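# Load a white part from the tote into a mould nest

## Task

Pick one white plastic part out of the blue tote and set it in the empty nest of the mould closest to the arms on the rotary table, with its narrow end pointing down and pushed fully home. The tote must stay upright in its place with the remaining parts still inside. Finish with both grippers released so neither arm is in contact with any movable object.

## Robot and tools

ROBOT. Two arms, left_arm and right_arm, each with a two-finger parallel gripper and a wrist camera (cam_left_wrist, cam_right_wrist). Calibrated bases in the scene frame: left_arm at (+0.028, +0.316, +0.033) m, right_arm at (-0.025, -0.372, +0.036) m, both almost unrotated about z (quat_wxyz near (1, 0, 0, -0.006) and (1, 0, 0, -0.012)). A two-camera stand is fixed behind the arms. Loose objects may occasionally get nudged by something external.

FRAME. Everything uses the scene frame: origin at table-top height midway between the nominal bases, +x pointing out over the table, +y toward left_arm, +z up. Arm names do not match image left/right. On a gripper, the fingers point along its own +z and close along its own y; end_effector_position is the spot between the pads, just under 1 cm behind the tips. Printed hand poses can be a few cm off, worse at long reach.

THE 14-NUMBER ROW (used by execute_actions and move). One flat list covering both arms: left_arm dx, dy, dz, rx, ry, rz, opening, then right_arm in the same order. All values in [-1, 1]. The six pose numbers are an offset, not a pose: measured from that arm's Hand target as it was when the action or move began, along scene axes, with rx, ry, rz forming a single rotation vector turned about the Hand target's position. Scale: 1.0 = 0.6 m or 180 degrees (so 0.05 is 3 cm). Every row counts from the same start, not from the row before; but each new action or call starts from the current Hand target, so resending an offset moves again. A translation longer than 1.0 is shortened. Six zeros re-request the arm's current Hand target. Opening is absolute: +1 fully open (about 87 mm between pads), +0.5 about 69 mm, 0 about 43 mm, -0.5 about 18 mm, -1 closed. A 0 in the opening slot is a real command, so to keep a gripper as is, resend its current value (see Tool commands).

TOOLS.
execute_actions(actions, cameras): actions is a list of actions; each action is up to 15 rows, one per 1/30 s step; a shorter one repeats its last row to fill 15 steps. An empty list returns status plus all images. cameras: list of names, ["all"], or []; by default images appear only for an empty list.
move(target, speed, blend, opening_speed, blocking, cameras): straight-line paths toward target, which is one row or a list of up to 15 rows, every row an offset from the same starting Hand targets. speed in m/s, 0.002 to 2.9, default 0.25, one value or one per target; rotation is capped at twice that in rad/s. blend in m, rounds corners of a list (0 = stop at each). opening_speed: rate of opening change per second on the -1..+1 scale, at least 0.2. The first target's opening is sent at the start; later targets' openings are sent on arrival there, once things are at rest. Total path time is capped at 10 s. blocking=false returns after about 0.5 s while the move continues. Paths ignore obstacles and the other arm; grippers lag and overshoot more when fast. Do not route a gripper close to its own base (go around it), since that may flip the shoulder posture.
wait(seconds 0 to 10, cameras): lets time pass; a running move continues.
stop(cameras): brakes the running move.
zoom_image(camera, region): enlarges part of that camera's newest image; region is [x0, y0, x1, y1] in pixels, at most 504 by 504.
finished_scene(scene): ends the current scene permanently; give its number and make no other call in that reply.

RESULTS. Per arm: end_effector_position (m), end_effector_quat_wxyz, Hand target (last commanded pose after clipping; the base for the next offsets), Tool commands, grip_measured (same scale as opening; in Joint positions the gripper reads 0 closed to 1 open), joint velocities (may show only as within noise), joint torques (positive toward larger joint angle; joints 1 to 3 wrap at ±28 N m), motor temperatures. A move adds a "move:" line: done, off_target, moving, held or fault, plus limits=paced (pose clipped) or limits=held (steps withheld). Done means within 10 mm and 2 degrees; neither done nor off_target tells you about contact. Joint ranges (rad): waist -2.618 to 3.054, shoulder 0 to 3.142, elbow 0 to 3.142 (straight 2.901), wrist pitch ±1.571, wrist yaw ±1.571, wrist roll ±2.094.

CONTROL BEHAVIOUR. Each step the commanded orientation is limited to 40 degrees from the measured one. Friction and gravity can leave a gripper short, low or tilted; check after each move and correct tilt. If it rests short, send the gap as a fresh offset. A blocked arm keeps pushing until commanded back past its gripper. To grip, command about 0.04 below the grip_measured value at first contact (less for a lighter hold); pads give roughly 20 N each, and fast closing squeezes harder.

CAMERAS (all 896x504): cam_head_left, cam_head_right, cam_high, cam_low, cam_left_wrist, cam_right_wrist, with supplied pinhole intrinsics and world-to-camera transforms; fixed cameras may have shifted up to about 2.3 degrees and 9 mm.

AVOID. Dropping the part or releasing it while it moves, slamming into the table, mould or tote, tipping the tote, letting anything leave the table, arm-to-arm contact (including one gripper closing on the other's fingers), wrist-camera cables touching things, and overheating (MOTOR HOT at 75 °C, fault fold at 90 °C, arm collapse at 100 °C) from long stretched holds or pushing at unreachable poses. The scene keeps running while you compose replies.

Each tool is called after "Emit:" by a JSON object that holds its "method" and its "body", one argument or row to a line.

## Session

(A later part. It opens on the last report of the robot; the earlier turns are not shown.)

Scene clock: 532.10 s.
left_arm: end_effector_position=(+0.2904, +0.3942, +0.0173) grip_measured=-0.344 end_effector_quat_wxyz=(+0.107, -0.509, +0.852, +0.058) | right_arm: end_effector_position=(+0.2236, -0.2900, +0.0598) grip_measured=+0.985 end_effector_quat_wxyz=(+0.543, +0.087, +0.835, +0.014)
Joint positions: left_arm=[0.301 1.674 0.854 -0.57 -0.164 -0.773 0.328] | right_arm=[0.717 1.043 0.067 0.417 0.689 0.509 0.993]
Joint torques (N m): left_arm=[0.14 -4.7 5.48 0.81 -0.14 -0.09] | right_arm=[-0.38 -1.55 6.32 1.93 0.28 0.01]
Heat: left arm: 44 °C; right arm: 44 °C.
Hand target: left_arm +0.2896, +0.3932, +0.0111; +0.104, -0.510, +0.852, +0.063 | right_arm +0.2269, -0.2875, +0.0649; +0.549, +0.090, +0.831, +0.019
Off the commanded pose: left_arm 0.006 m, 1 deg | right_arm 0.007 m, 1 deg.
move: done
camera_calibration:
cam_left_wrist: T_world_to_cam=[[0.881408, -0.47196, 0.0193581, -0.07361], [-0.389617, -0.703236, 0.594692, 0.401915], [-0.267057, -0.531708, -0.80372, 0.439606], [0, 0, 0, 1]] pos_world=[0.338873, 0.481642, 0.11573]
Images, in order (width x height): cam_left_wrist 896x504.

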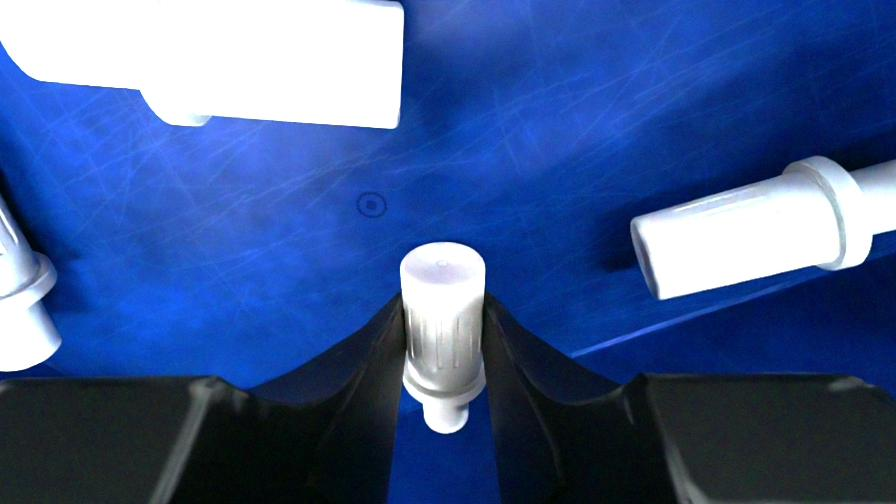

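Emit:
{"method": "move", "body": {
  "target": [
    [0, 0, 0.05, 0, 0, 0, -0.45, 0, 0, 0, 0, 0, 0, 1],
    [0, 0, 0.33, 0, 0, 0, -0.45, 0, 0, 0, 0, 0, 0, 1]
  ],
  "speed": [0.06, 0.12],
  "blend": [0.01, 0],
  "cameras": ["cam_left_wrist", "cam_high", "cam_low"]
}}

Scene clock: 544.53 s.
left_arm: end_effector_position=(+0.2874, +0.3933, +0.2017) grip_measured=-0.344 end_effector_quat_wxyz=(+0.094, -0.508, +0.854, +0.061) | right_arm: end_effector_position=(+0.2236, -0.2900, +0.0598) grip_measured=+0.985 end_effector_quat_wxyz=(+0.543, +0.087, +0.835, +0.014)
Joint positions: left_arm=[0.301 1.547 1.486 -1.356 -0.164 -0.773 0.328] | right_arm=[0.717 1.043 0.067 0.417 0.689 0.509 0.993]
Joint torques (N m): left_arm=[0.09 -5.89 9.46 0.48 -0.14 -0.08] | right_arm=[-0.38 -1.44 6.27 1.92 0.27 -0.01]
Heat: left arm: 44 °C; right arm: 44 °C.
Hand target: left_arm +0.2895, +0.3932, +0.2091; +0.104, -0.510, +0.852, +0.063 | right_arm +0.2269, -0.2875, +0.0649; +0.549, +0.090, +0.831, +0.019
Off the commanded pose: left_arm 0.008 m, 1 deg | right_arm 0.007 m, 1 deg.
move: done
camera_calibration:
cam_left_wrist: T_world_to_cam=[[0.881671, -0.471864, 0.000603135, -0.0713285], [-0.37437, -0.698726, 0.609613, 0.281202], [-0.287233, -0.537704, -0.792699, 0.592476], [0, 0, 0, 1]] pos_world=[0.338341, 0.481403, 0.298273]
Images, in order (width x height): cam_high 896x504, cam_low 896x504, cam_left_wrist 896x504.

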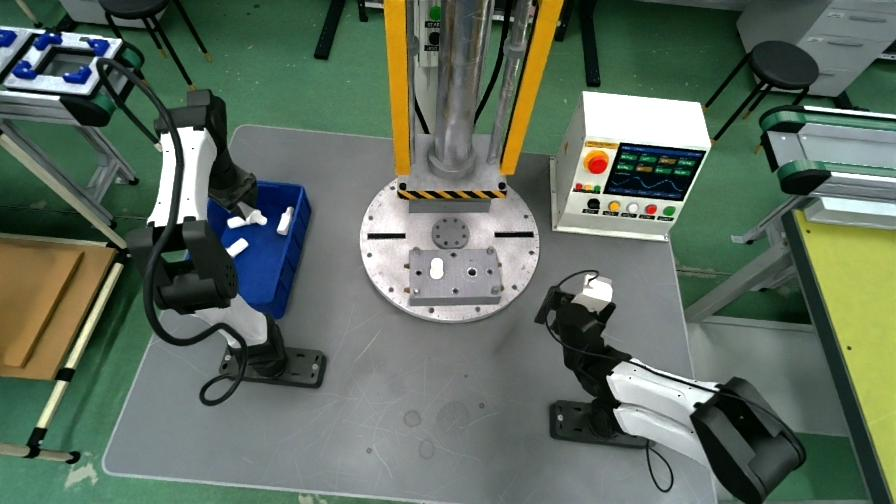

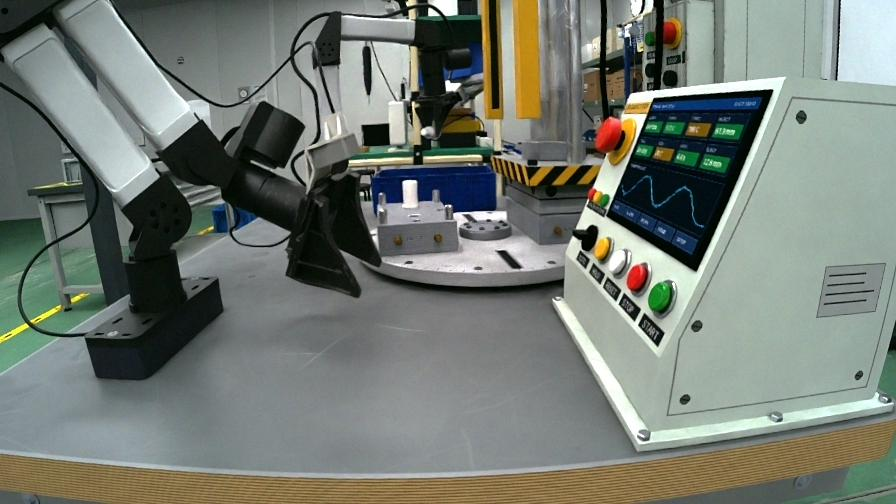

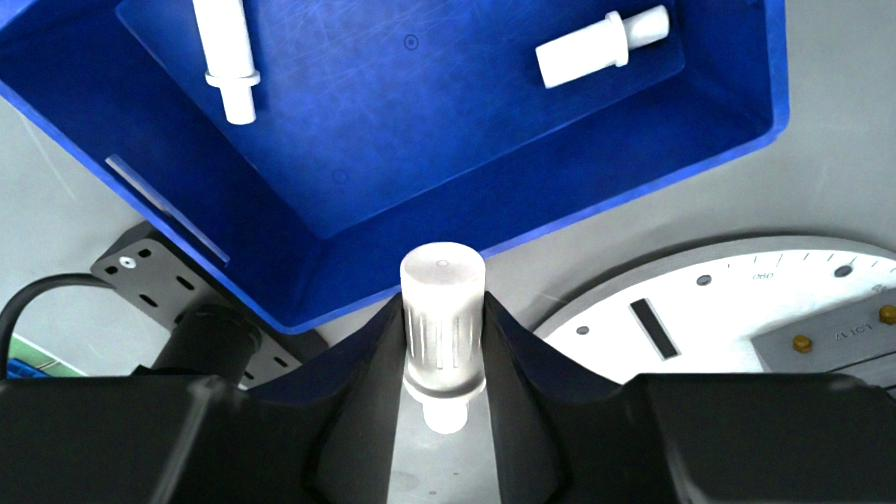

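Emit:
{"method": "move", "body": {
  "target": [
    [0.0508, -0.322, 0.1182, 0.0784, -0.2057, -0.1383, -0.45, 0, 0, 0, 0, 0, 0, 1],
    [-0.0658, -0.8053, 0.0182, 0.1961, -0.5143, -0.3457, -0.45, 0, 0, 0, 0, 0, 0, 1]
  ],
  "speed": 0.2,
  "blend": [0.05, 0],
  "cameras": ["all"]
}}

Scene clock: 633.17 s.
left_arm: end_effector_position=(+0.2518, -0.0814, +0.1991) grip_measured=-0.344 end_effector_quat_wxyz=(+0.750, +0.158, +0.635, -0.093) | right_arm: end_effector_position=(+0.2236, -0.2900, +0.0598) grip_measured=+0.985 end_effector_quat_wxyz=(+0.543, +0.087, +0.835, +0.014)
Joint positions: left_arm=[-1.398 1.938 0.795 1.421 -1.025 0.361 0.328] | right_arm=[0.717 1.043 0.067 0.417 0.689 0.509 0.993]
Joint torques (N m): left_arm=[0.38 -5.98 8.01 2.8 0.38 -0.02] | right_arm=[-0.28 -1.48 6.3 1.92 0.28 -0.02]
Heat: left arm: 48 °C; right arm: 44 °C.
Hand target: left_arm +0.2502, -0.0899, +0.2199; +0.789, +0.104, +0.590, -0.139 | right_arm +0.2269, -0.2875, +0.0649; +0.549, +0.090, +0.831, +0.019
Off the commanded pose: left_arm 0.023 m, 11 deg | right_arm 0.007 m, 1 deg.
joint sent to its limit (left arm) — joint 4 (wrist pitch), upper limit. The joint targets are off in orientation, not in position.
move: off_target (left_arm)
camera_calibration:
cam_left_wrist: T_world_to_cam=[[-0.348721, -0.930257, -0.114089, 0.0314319], [-0.599832, 0.315058, -0.735486, 0.344839], [0.720135, -0.188045, -0.667865, 0.0749497], [0, 0, 0, 1]] pos_world=[0.163833, -0.0653105, 0.307267]

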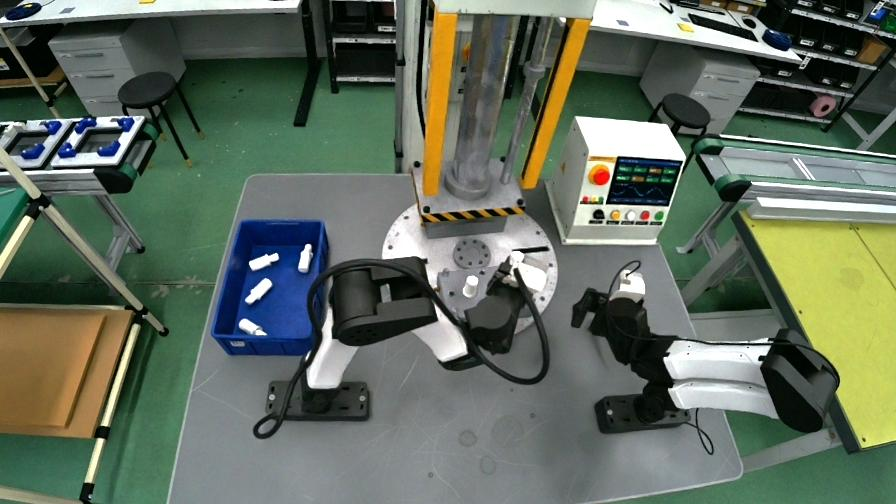

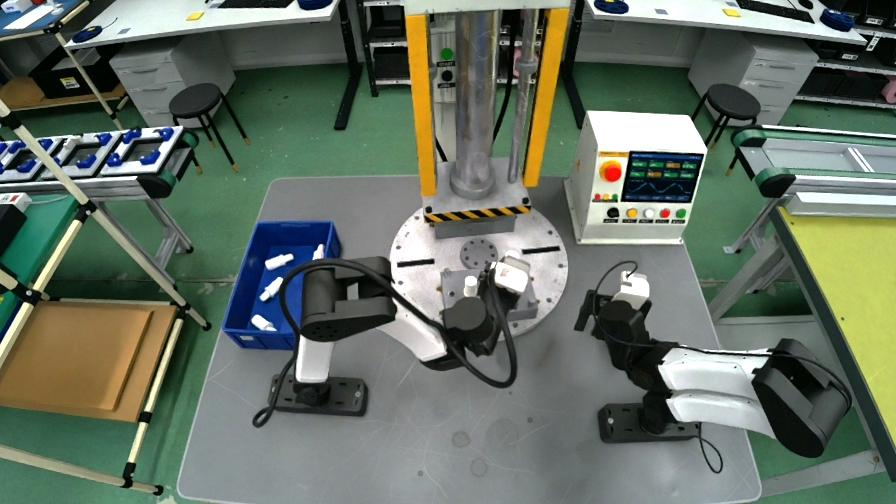

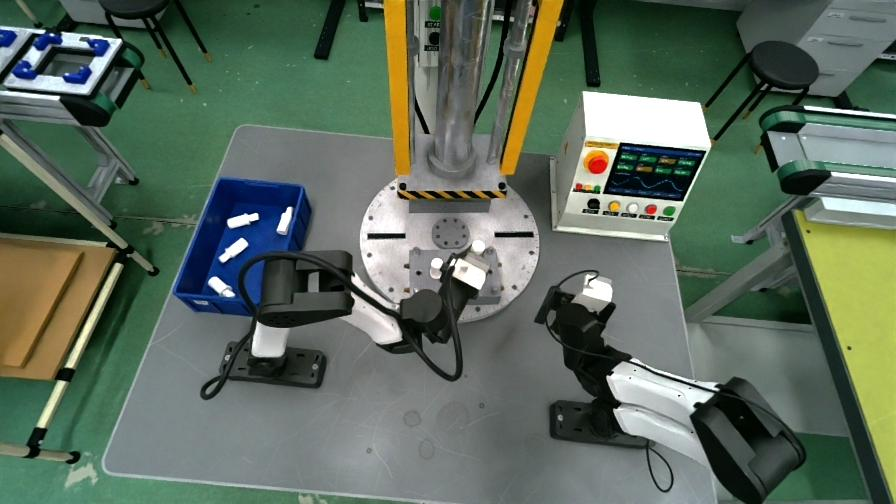

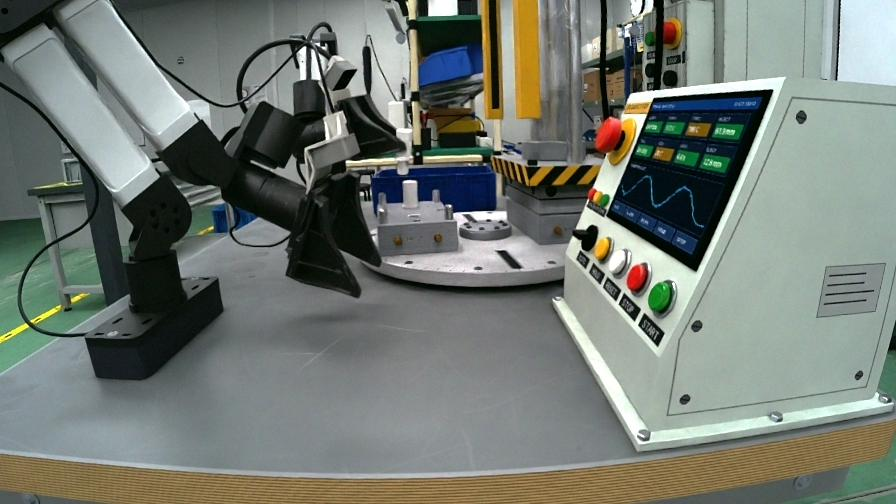

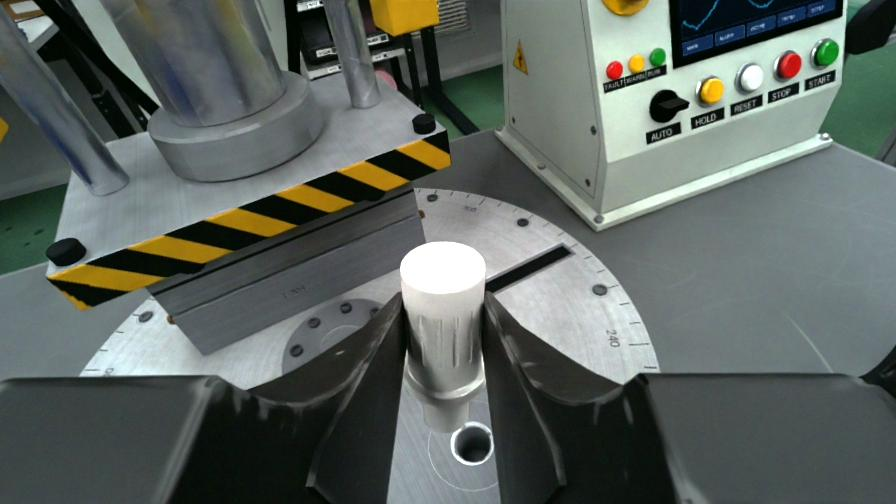

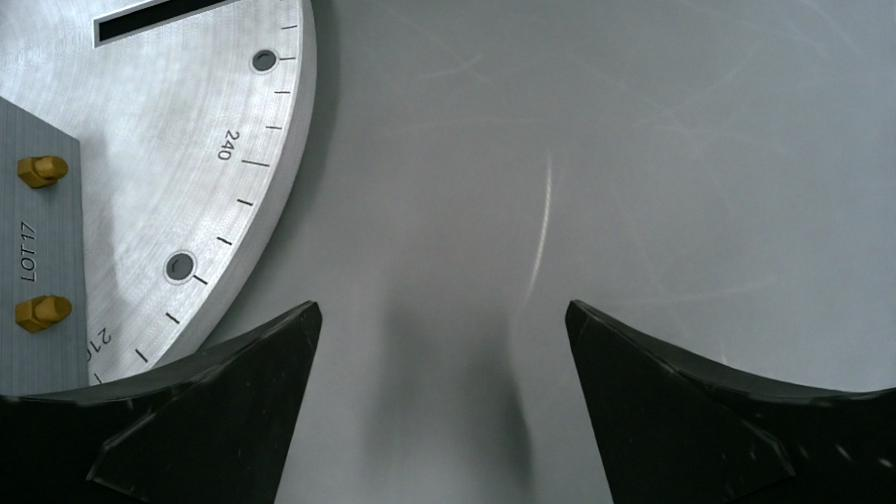

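Emit:
{"method": "zoom_image", "body": {
  "camera": "cam_high",
  "region": [160, 165, 330, 325]
}}

Emit:
{"method": "zoom_image", "body": {
  "camera": "cam_head_left",
  "region": [195, 205, 345, 365]
}}

Emit:
{"method": "zoom_image", "body": {
  "camera": "cam_low",
  "region": [290, 30, 490, 260]
}}

Emit:
{"method": "zoom_image", "body": {
  "camera": "cam_left_wrist",
  "region": [330, 220, 580, 504]
}}

Scaled by 2.965 from the camera's 896x504 image, which has a finer 1280x720 frame.

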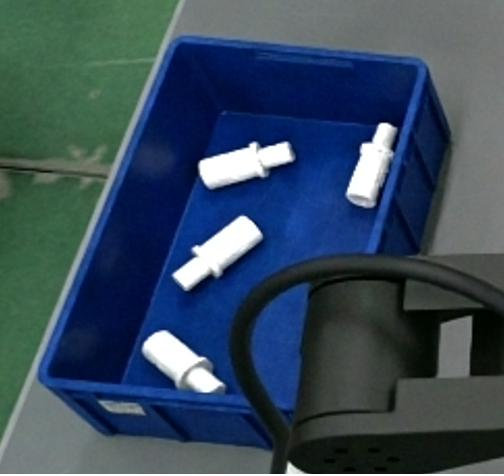

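Scaled by 3.150 from the camera's 896x504 image, which has a finer 1280x720 frame.

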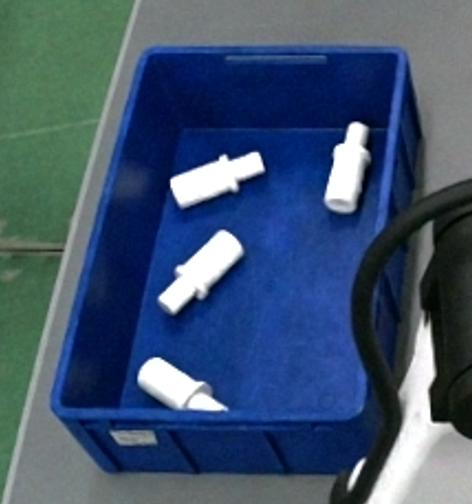

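Scaled by 2.191 from the camera's 896x504 image, which has a finer 1280x720 frame.

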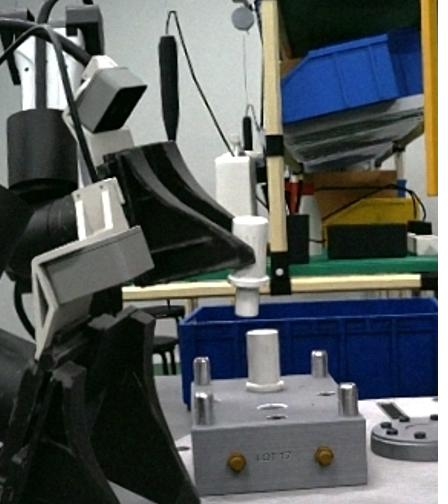

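Scaled by 1.775 from the camera's 896x504 image, which has a finer 1280x720 frame.

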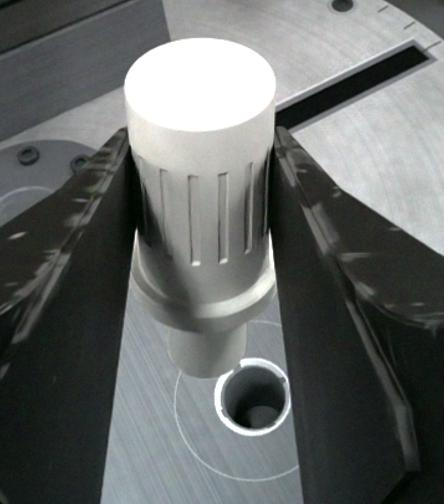

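Emit:
{"method": "move", "body": {
  "target": [
    [0.0997, 0.4498, 0.0835, 0.0436, 0.2471, 0.0436, -0.45, 0, 0, 0, 0, 0, 0, 1],
    [-0.017, 0.8498, -0.0332, 0.0871, 0.4942, 0.0871, -0.45, 0, 0, 0, 0, 0, 0, 1]
  ],
  "speed": 0.2,
  "blend": [0.05, 0],
  "cameras": ["cam_left_wrist", "cam_high", "cam_low"]
}}

Scene clock: 787.13 s.
left_arm: end_effector_position=(+0.2379, +0.4148, +0.1948) grip_measured=-0.344 end_effector_quat_wxyz=(+0.142, -0.002, +0.990, -0.008) | right_arm: end_effector_position=(+0.2236, -0.2900, +0.0598) grip_measured=+0.985 end_effector_quat_wxyz=(+0.543, +0.087, +0.835, +0.014)
Joint positions: left_arm=[0.48 1.336 1.27 -1.256 0.14 0.446 0.328] | right_arm=[0.717 1.043 0.067 0.417 0.689 0.509 0.993]
Joint torques (N m): left_arm=[1.25 -3.23 10.1 0.69 0.13 0.11] | right_arm=[-0.36 -1.47 6.31 1.92 0.28 0]
Motor temperatures (°C): left_arm=[29 38 47 48 27 29 30] | right_arm=[30 35 44 40 27 28 31]
Heat: left arm: 48 °C; right arm: 44 °C.
Hand target: left_arm +0.2400, +0.4199, +0.2000; +0.143, +0.000, +0.990, -0.001 | right_arm +0.2269, -0.2875, +0.0649; +0.549, +0.090, +0.831, +0.019
Off the commanded pose: left_arm 0.008 m, 1 deg | right_arm 0.007 m, 1 deg.
move: done
camera_calibration:
cam_left_wrist: T_world_to_cam=[[0.00572905, -0.999665, 0.0252455, 0.405103], [-0.827542, 0.00943306, 0.561325, 0.105398], [-0.561375, -0.0241076, -0.82721, 0.443204], [0, 0, 0, 1]] pos_world=[0.333703, 0.414657, 0.297233]
Images, in order (width x height): cam_high 896x504, cam_low 896x504, cam_left_wrist 896x504.

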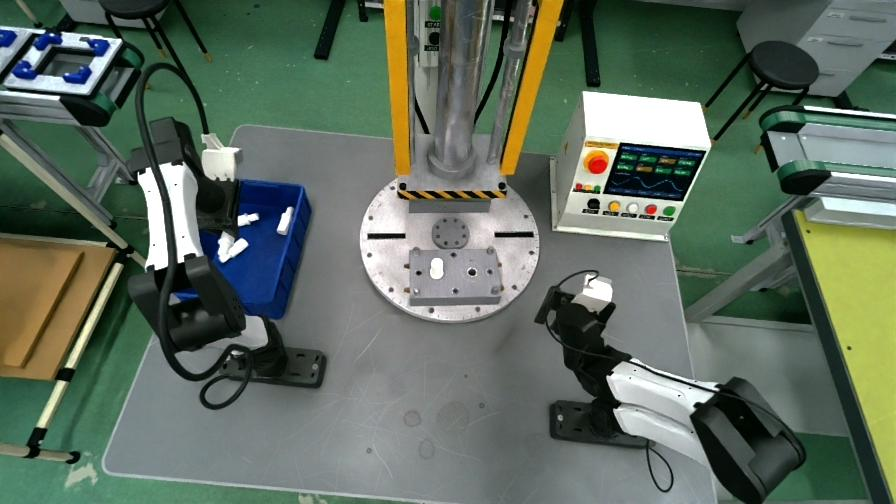

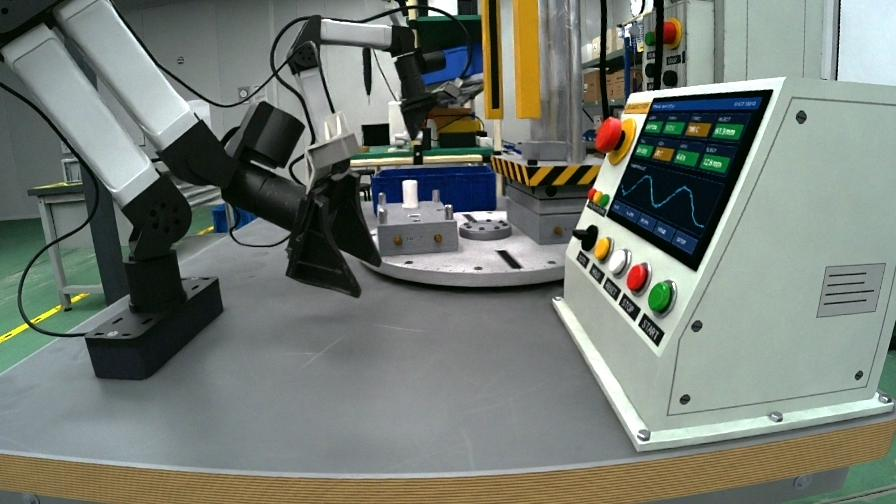

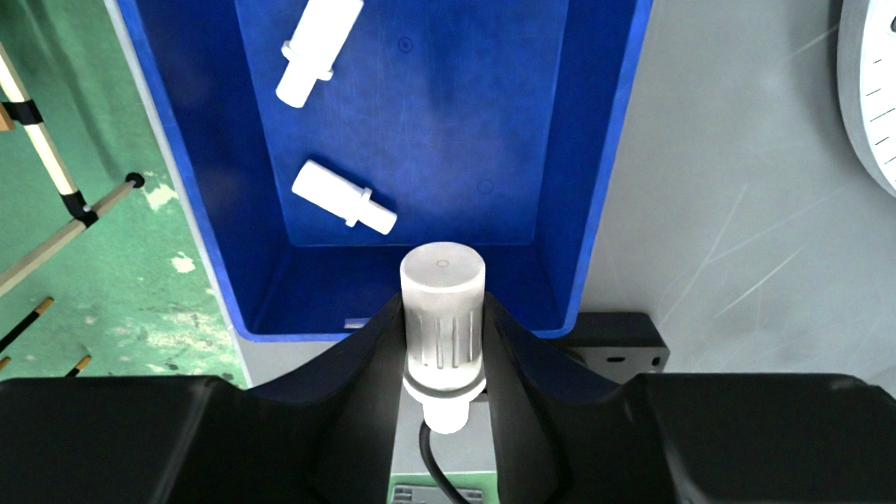

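Emit:
{"method": "move", "body": {
  "target": [0, 0, -0.2833, 0, 0.0128, 0, -0.45, 0, 0, 0, 0, 0, 0, 1],
  "speed": 0.1,
  "cameras": ["cam_left_wrist", "cam_high", "cam_head_left"]
}}

Scene clock: 824.50 s.
left_arm: end_effector_position=(+0.2397, +0.4198, +0.0347) grip_measured=-0.344 end_effector_quat_wxyz=(+0.127, -0.004, +0.992, -0.004) | right_arm: end_effector_position=(+0.2236, -0.2900, +0.0598) grip_measured=+0.985 end_effector_quat_wxyz=(+0.543, +0.087, +0.835, +0.014)
Joint positions: left_arm=[0.48 1.48 0.736 -0.602 0.12 0.446 0.328] | right_arm=[0.717 1.043 0.067 0.417 0.689 0.509 0.993]
Joint torques (N m): left_arm=[0.12 -3.58 5.98 0.91 0.11 0.03] | right_arm=[-0.27 -1.5 6.35 1.93 0.28 -0.01]
Motor temperatures (°C): left_arm=[29 35 49 41 27 29 30] | right_arm=[30 35 44 40 27 28 31]
Heat: left arm: 49 °C; right arm: 44 °C.
Hand target: left_arm +0.2400, +0.4200, +0.0300; +0.123, +0.000, +0.992, -0.001 | right_arm +0.2269, -0.2875, +0.0649; +0.549, +0.090, +0.831, +0.019
Off the commanded pose: left_arm 0.005 m, 1 deg | right_arm 0.007 m, 1 deg.
move: done
camera_calibration:
cam_left_wrist: T_world_to_cam=[[0.0108925, -0.999781, 0.0178681, 0.413106], [-0.810069, 0.00165336, 0.586333, 0.194942], [-0.586234, -0.020861, -0.809873, 0.315958], [0, 0, 0, 1]] pos_world=[0.338642, 0.419285, 0.134204]
Images, in order (width x height): cam_head_left 896x504, cam_high 896x504, cam_left_wrist 896x504.

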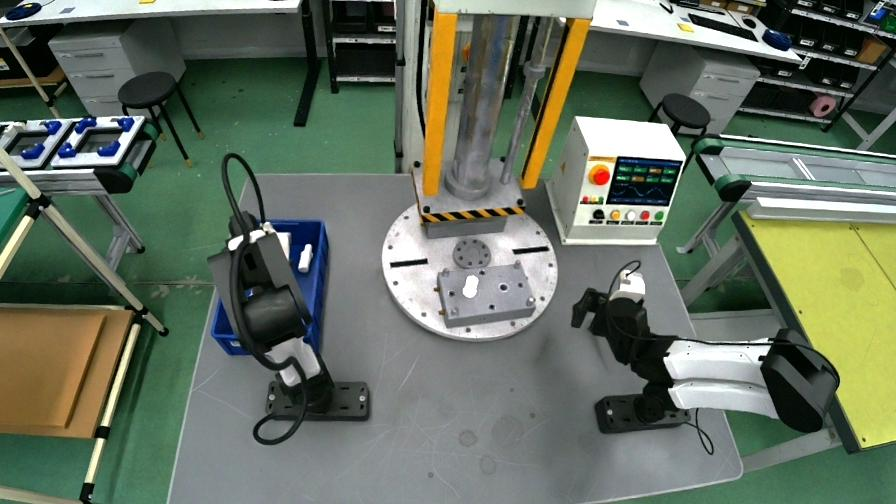

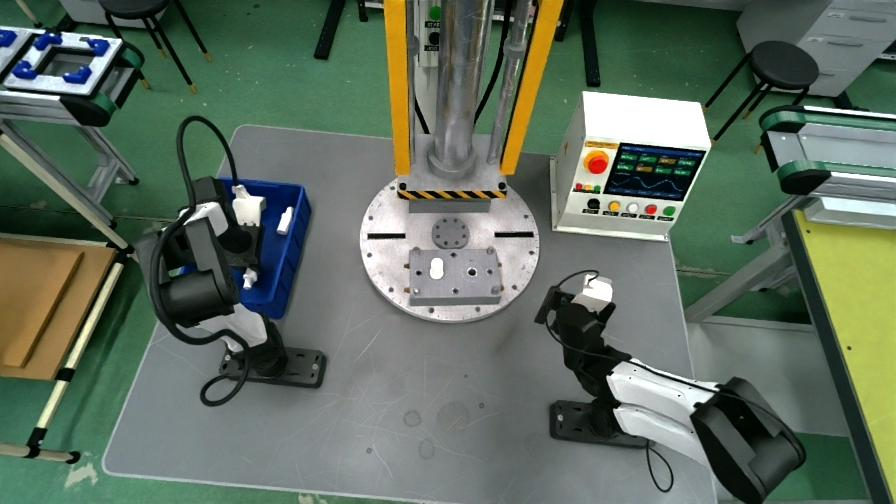

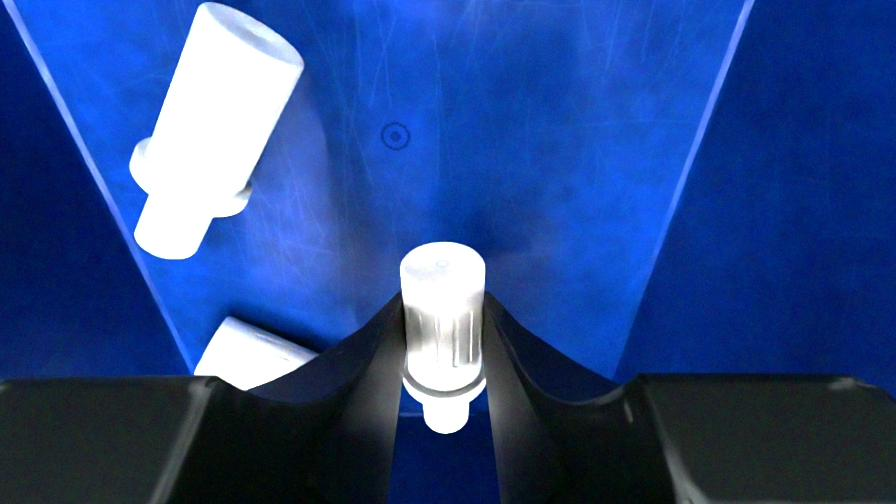

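Emit:
{"method": "move", "body": {
  "target": [0, 0, -0.025, 0, 0, 0, -0.45, 0, 0, 0, 0, 0, 0, 1],
  "speed": 0.03,
  "cameras": ["cam_left_wrist"]
}}

Scene clock: 839.23 s.
left_arm: end_effector_position=(+0.2403, +0.4202, +0.0199) grip_measured=-0.344 end_effector_quat_wxyz=(+0.127, -0.004, +0.992, -0.004) | right_arm: end_effector_position=(+0.2236, -0.2900, +0.0598) grip_measured=+0.985 end_effector_quat_wxyz=(+0.543, +0.087, +0.835, +0.014)
Joint positions: left_arm=[0.48 1.518 0.702 -0.53 0.119 0.446 0.328] | right_arm=[0.717 1.043 0.067 0.417 0.689 0.509 0.993]
Joint torques (N m): left_arm=[0.12 -3.67 5.59 0.91 0.12 0.04] | right_arm=[-0.25 -1.44 6.41 1.92 0.27 0]
Heat: left arm: 48 °C; right arm: 44 °C.
Hand target: left_arm +0.2400, +0.4200, +0.0149; +0.123, +0.000, +0.992, -0.001 | right_arm +0.2269, -0.2875, +0.0649; +0.549, +0.090, +0.831, +0.019
Off the commanded pose: left_arm 0.005 m, 1 deg | right_arm 0.007 m, 1 deg.
move: done
camera_calibration:
cam_left_wrist: T_world_to_cam=[[0.0109753, -0.99979, 0.017311, 0.41371], [-0.810149, 0.00125671, 0.586223, 0.204232], [-0.586121, -0.0204585, -0.809965, 0.304075], [0, 0, 0, 1]] pos_world=[0.339143, 0.419587, 0.119403]
Images, in order (width x height): cam_left_wrist 896x504.

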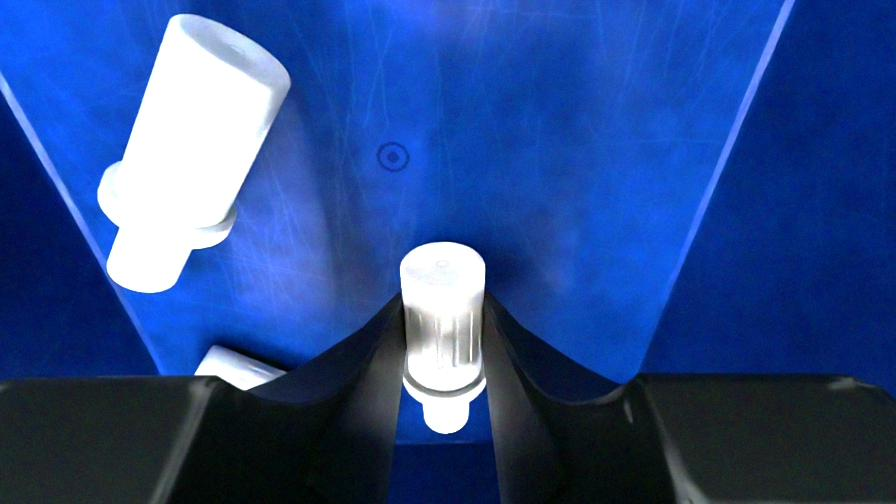

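Emit:
{"method": "move", "body": {
  "target": [0, 0, -0.0055, 0, 0, 0, -0.45, 0, 0, 0, 0, 0, 0, 1],
  "speed": 0.03,
  "cameras": ["cam_left_wrist"]
}}

Scene clock: 843.63 s.
left_arm: end_effector_position=(+0.2405, +0.4203, +0.0174) grip_measured=-0.344 end_effector_quat_wxyz=(+0.127, -0.004, +0.992, -0.004) | right_arm: end_effector_position=(+0.2236, -0.2900, +0.0598) grip_measured=+0.985 end_effector_quat_wxyz=(+0.543, +0.087, +0.835, +0.014)
Joint positions: left_arm=[0.48 1.524 0.696 -0.517 0.119 0.446 0.328] | right_arm=[0.717 1.043 0.067 0.417 0.689 0.509 0.993]
Joint torques (N m): left_arm=[0.12 -3.56 5.37 0.95 0.12 0.04] | right_arm=[-0.29 -1.47 6.37 1.91 0.29 0.01]
Heat: left arm: 47 °C; right arm: 44 °C.
Hand target: left_arm +0.2399, +0.4199, +0.0116; +0.123, +0.000, +0.992, -0.001 | right_arm +0.2269, -0.2875, +0.0649; +0.549, +0.090, +0.831, +0.019
Off the commanded pose: left_arm 0.006 m, 1 deg | right_arm 0.007 m, 1 deg.
move: done
camera_calibration:
cam_left_wrist: T_world_to_cam=[[0.0109479, -0.999796, 0.0169585, 0.413906], [-0.81057, 0.0010578, 0.585641, 0.206019], [-0.585539, -0.0201576, -0.810393, 0.301919], [0, 0, 0, 1]] pos_world=[0.339247, 0.419689, 0.117001]
Images, in order (width x height): cam_left_wrist 896x504.

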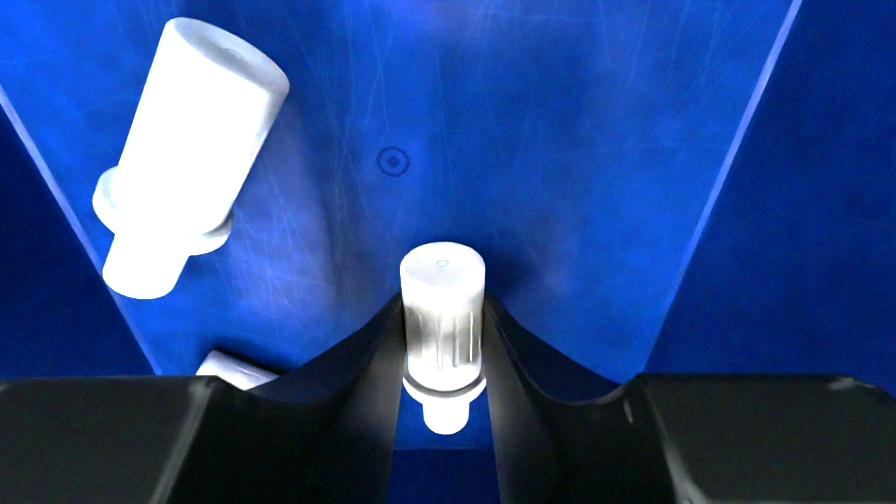

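Emit:
{"method": "move", "body": {
  "target": [0, 0, -0.005, 0, 0, 0, -0.45, 0, 0, 0, 0, 0, 0, 1],
  "speed": 0.03,
  "cameras": ["cam_left_wrist"]
}}

Scene clock: 848.37 s.
left_arm: end_effector_position=(+0.2406, +0.4204, +0.0172) grip_measured=-0.344 end_effector_quat_wxyz=(+0.128, -0.004, +0.992, -0.003) | right_arm: end_effector_position=(+0.2236, -0.2900, +0.0598) grip_measured=+0.985 end_effector_quat_wxyz=(+0.543, +0.087, +0.835, +0.014)
Joint positions: left_arm=[0.48 1.524 0.695 -0.514 0.119 0.446 0.328] | right_arm=[0.717 1.043 0.067 0.417 0.689 0.509 0.993]
Joint torques (N m): left_arm=[0.14 -3 4.86 1.07 0.12 0.04] | right_arm=[-0.34 -1.58 6.32 1.94 0.27 0.02]
Heat: left arm: 47 °C; right arm: 44 °C.
Hand target: left_arm +0.2400, +0.4200, +0.0087; +0.123, +0.000, +0.992, -0.001 | right_arm +0.2269, -0.2875, +0.0649; +0.549, +0.090, +0.831, +0.019
Off the commanded pose: left_arm 0.009 m, 1 deg | right_arm 0.007 m, 1 deg.
move: done
camera_calibration:
cam_left_wrist: T_world_to_cam=[[0.0110798, -0.999811, 0.0159941, 0.414085], [-0.811281, 0.000362277, 0.584656, 0.206814], [-0.584551, -0.0194536, -0.811124, 0.301354], [0, 0, 0, 1]] pos_world=[0.339353, 0.419794, 0.116898]
Images, in order (width x height): cam_left_wrist 896x504.

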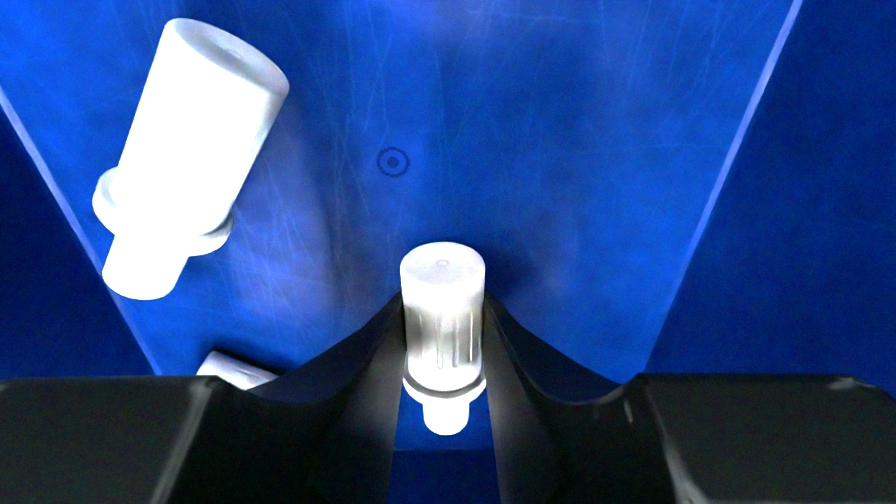

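Emit:
{"method": "move", "body": {
  "target": [0, 0, 0, 0, 0, 0, -0.05, 0, 0, 0, 0, 0, 0, 1],
  "opening_speed": 0.3,
  "cameras": ["cam_left_wrist"]
}}

Scene clock: 853.90 s.
left_arm: end_effector_position=(+0.2406, +0.4197, +0.0146) grip_measured=-0.050 end_effector_quat_wxyz=(+0.126, -0.002, +0.992, -0.003) | right_arm: end_effector_position=(+0.2236, -0.2900, +0.0598) grip_measured=+0.985 end_effector_quat_wxyz=(+0.543, +0.087, +0.835, +0.014)
Joint positions: left_arm=[0.477 1.532 0.69 -0.504 0.118 0.446 0.475] | right_arm=[0.717 1.043 0.067 0.417 0.689 0.509 0.993]
Joint torques (N m): left_arm=[0.36 -3.55 5.3 0.97 0.13 0.03] | right_arm=[-0.31 -1.46 6.26 1.92 0.31 0.01]
Heat: left arm: 47 °C; right arm: 45 °C.
Hand target: left_arm +0.2399, +0.4199, +0.0086; +0.123, +0.000, +0.992, -0.001 | right_arm +0.2269, -0.2875, +0.0649; +0.549, +0.090, +0.831, +0.019
Off the commanded pose: left_arm 0.006 m, 1 deg | right_arm 0.007 m, 1 deg.
move: done
camera_calibration:
cam_left_wrist: T_world_to_cam=[[0.00819406, -0.999832, 0.0163766, 0.414078], [-0.809857, 0.00297133, 0.58662, 0.206798], [-0.586571, -0.0180695, -0.809696, 0.299121], [0, 0, 0, 1]] pos_world=[0.33954, 0.418799, 0.114104]
Images, in order (width x height): cam_left_wrist 896x504.

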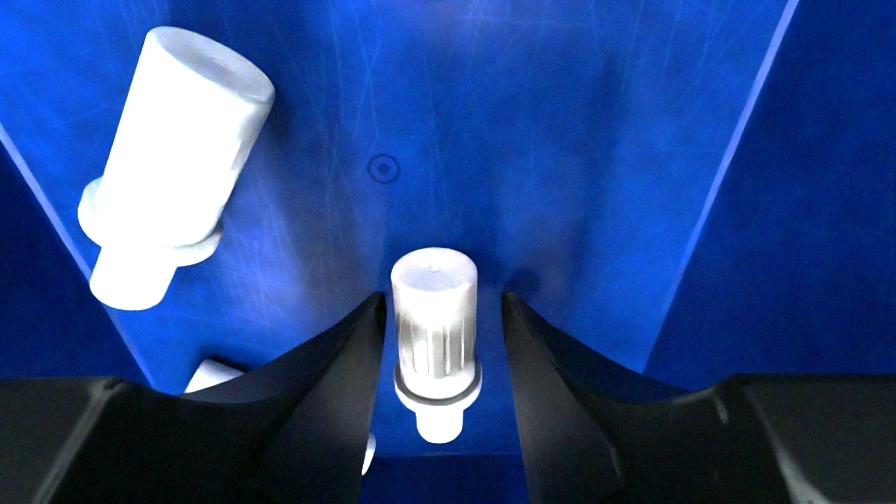

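Emit:
{"method": "move", "body": {
  "target": [
    [0, 0, 0.0833, 0, 0, 0, -0.05, 0, 0, 0, 0, 0, 0, 1],
    [0.005, 0.004, 0.0833, 0, 0.1006, 0, 0.1, 0, 0, 0, 0, 0, 0, 1]
  ],
  "speed": 0.08,
  "cameras": ["cam_left_wrist", "cam_high", "cam_head_right"]
}}

Scene clock: 872.53 s.
left_arm: end_effector_position=(+0.2383, +0.4207, +0.0575) grip_measured=+0.100 end_effector_quat_wxyz=(-0.031, +0.000, +0.999, -0.006) | right_arm: end_effector_position=(+0.2236, -0.2900, +0.0598) grip_measured=+0.985 end_effector_quat_wxyz=(+0.543, +0.087, +0.835, +0.014)
Joint positions: left_arm=[0.396 1.718 1.055 -0.971 -0.013 0.384 0.55] | right_arm=[0.717 1.043 0.067 0.417 0.689 0.509 0.993]
Joint torques (N m): left_arm=[0.06 -4.92 8.77 0.11 0.01 -0.07] | right_arm=[-0.28 -1.29 6.38 1.92 0.29 0.02]
Heat: left arm: 46 °C; right arm: 45 °C.
Hand target: left_arm +0.2429, +0.4223, +0.0586; -0.035, +0.000, +0.999, -0.001 | right_arm +0.2269, -0.2875, +0.0649; +0.549, +0.090, +0.831, +0.019
Off the commanded pose: left_arm 0.005 m, 1 deg | right_arm 0.007 m, 1 deg.
move: done
camera_calibration:
cam_left_wrist: T_world_to_cam=[[0.00711156, -0.999797, 0.0188424, 0.414443], [-0.58711, 0.0110786, 0.809432, 0.110388], [-0.809476, -0.0168188, -0.586912, 0.372278], [0, 0, 0, 1]] pos_world=[0.363212, 0.419397, 0.121334]
Images, in order (width x height): cam_head_right 896x504, cam_high 896x504, cam_left_wrist 896x504.

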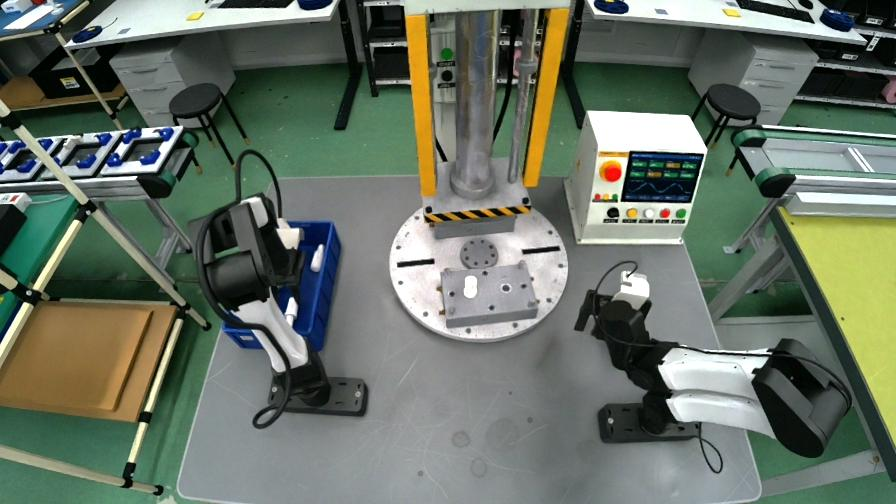

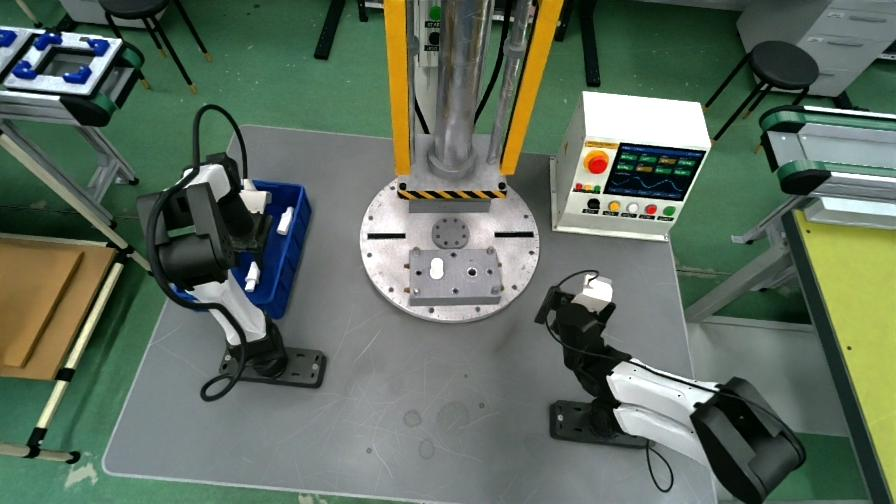

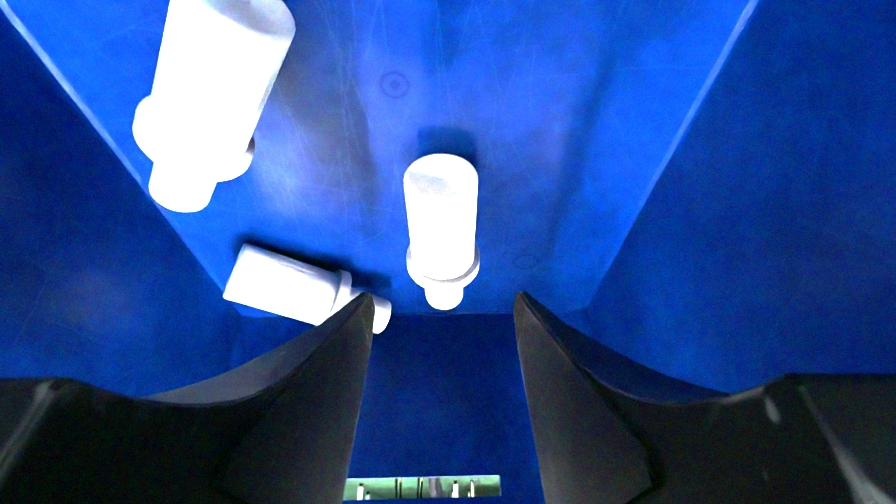

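Emit:
{"method": "zoom_image", "body": {
  "camera": "cam_high",
  "region": [160, 110, 330, 300]
}}

Emit:
{"method": "zoom_image", "body": {
  "camera": "cam_head_right",
  "region": [210, 160, 370, 360]
}}

Scaled by 2.653 from the camera's 896x504 image, which has a finer 1280x720 frame.

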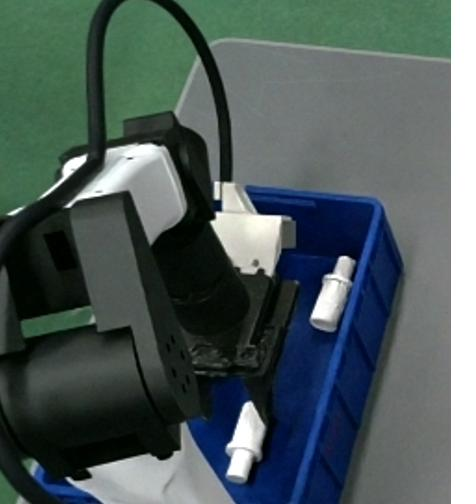

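Scaled by 2.520 from the camera's 896x504 image, which has a finer 1280x720 frame.

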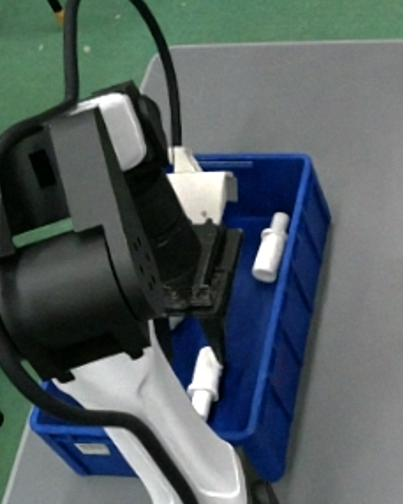

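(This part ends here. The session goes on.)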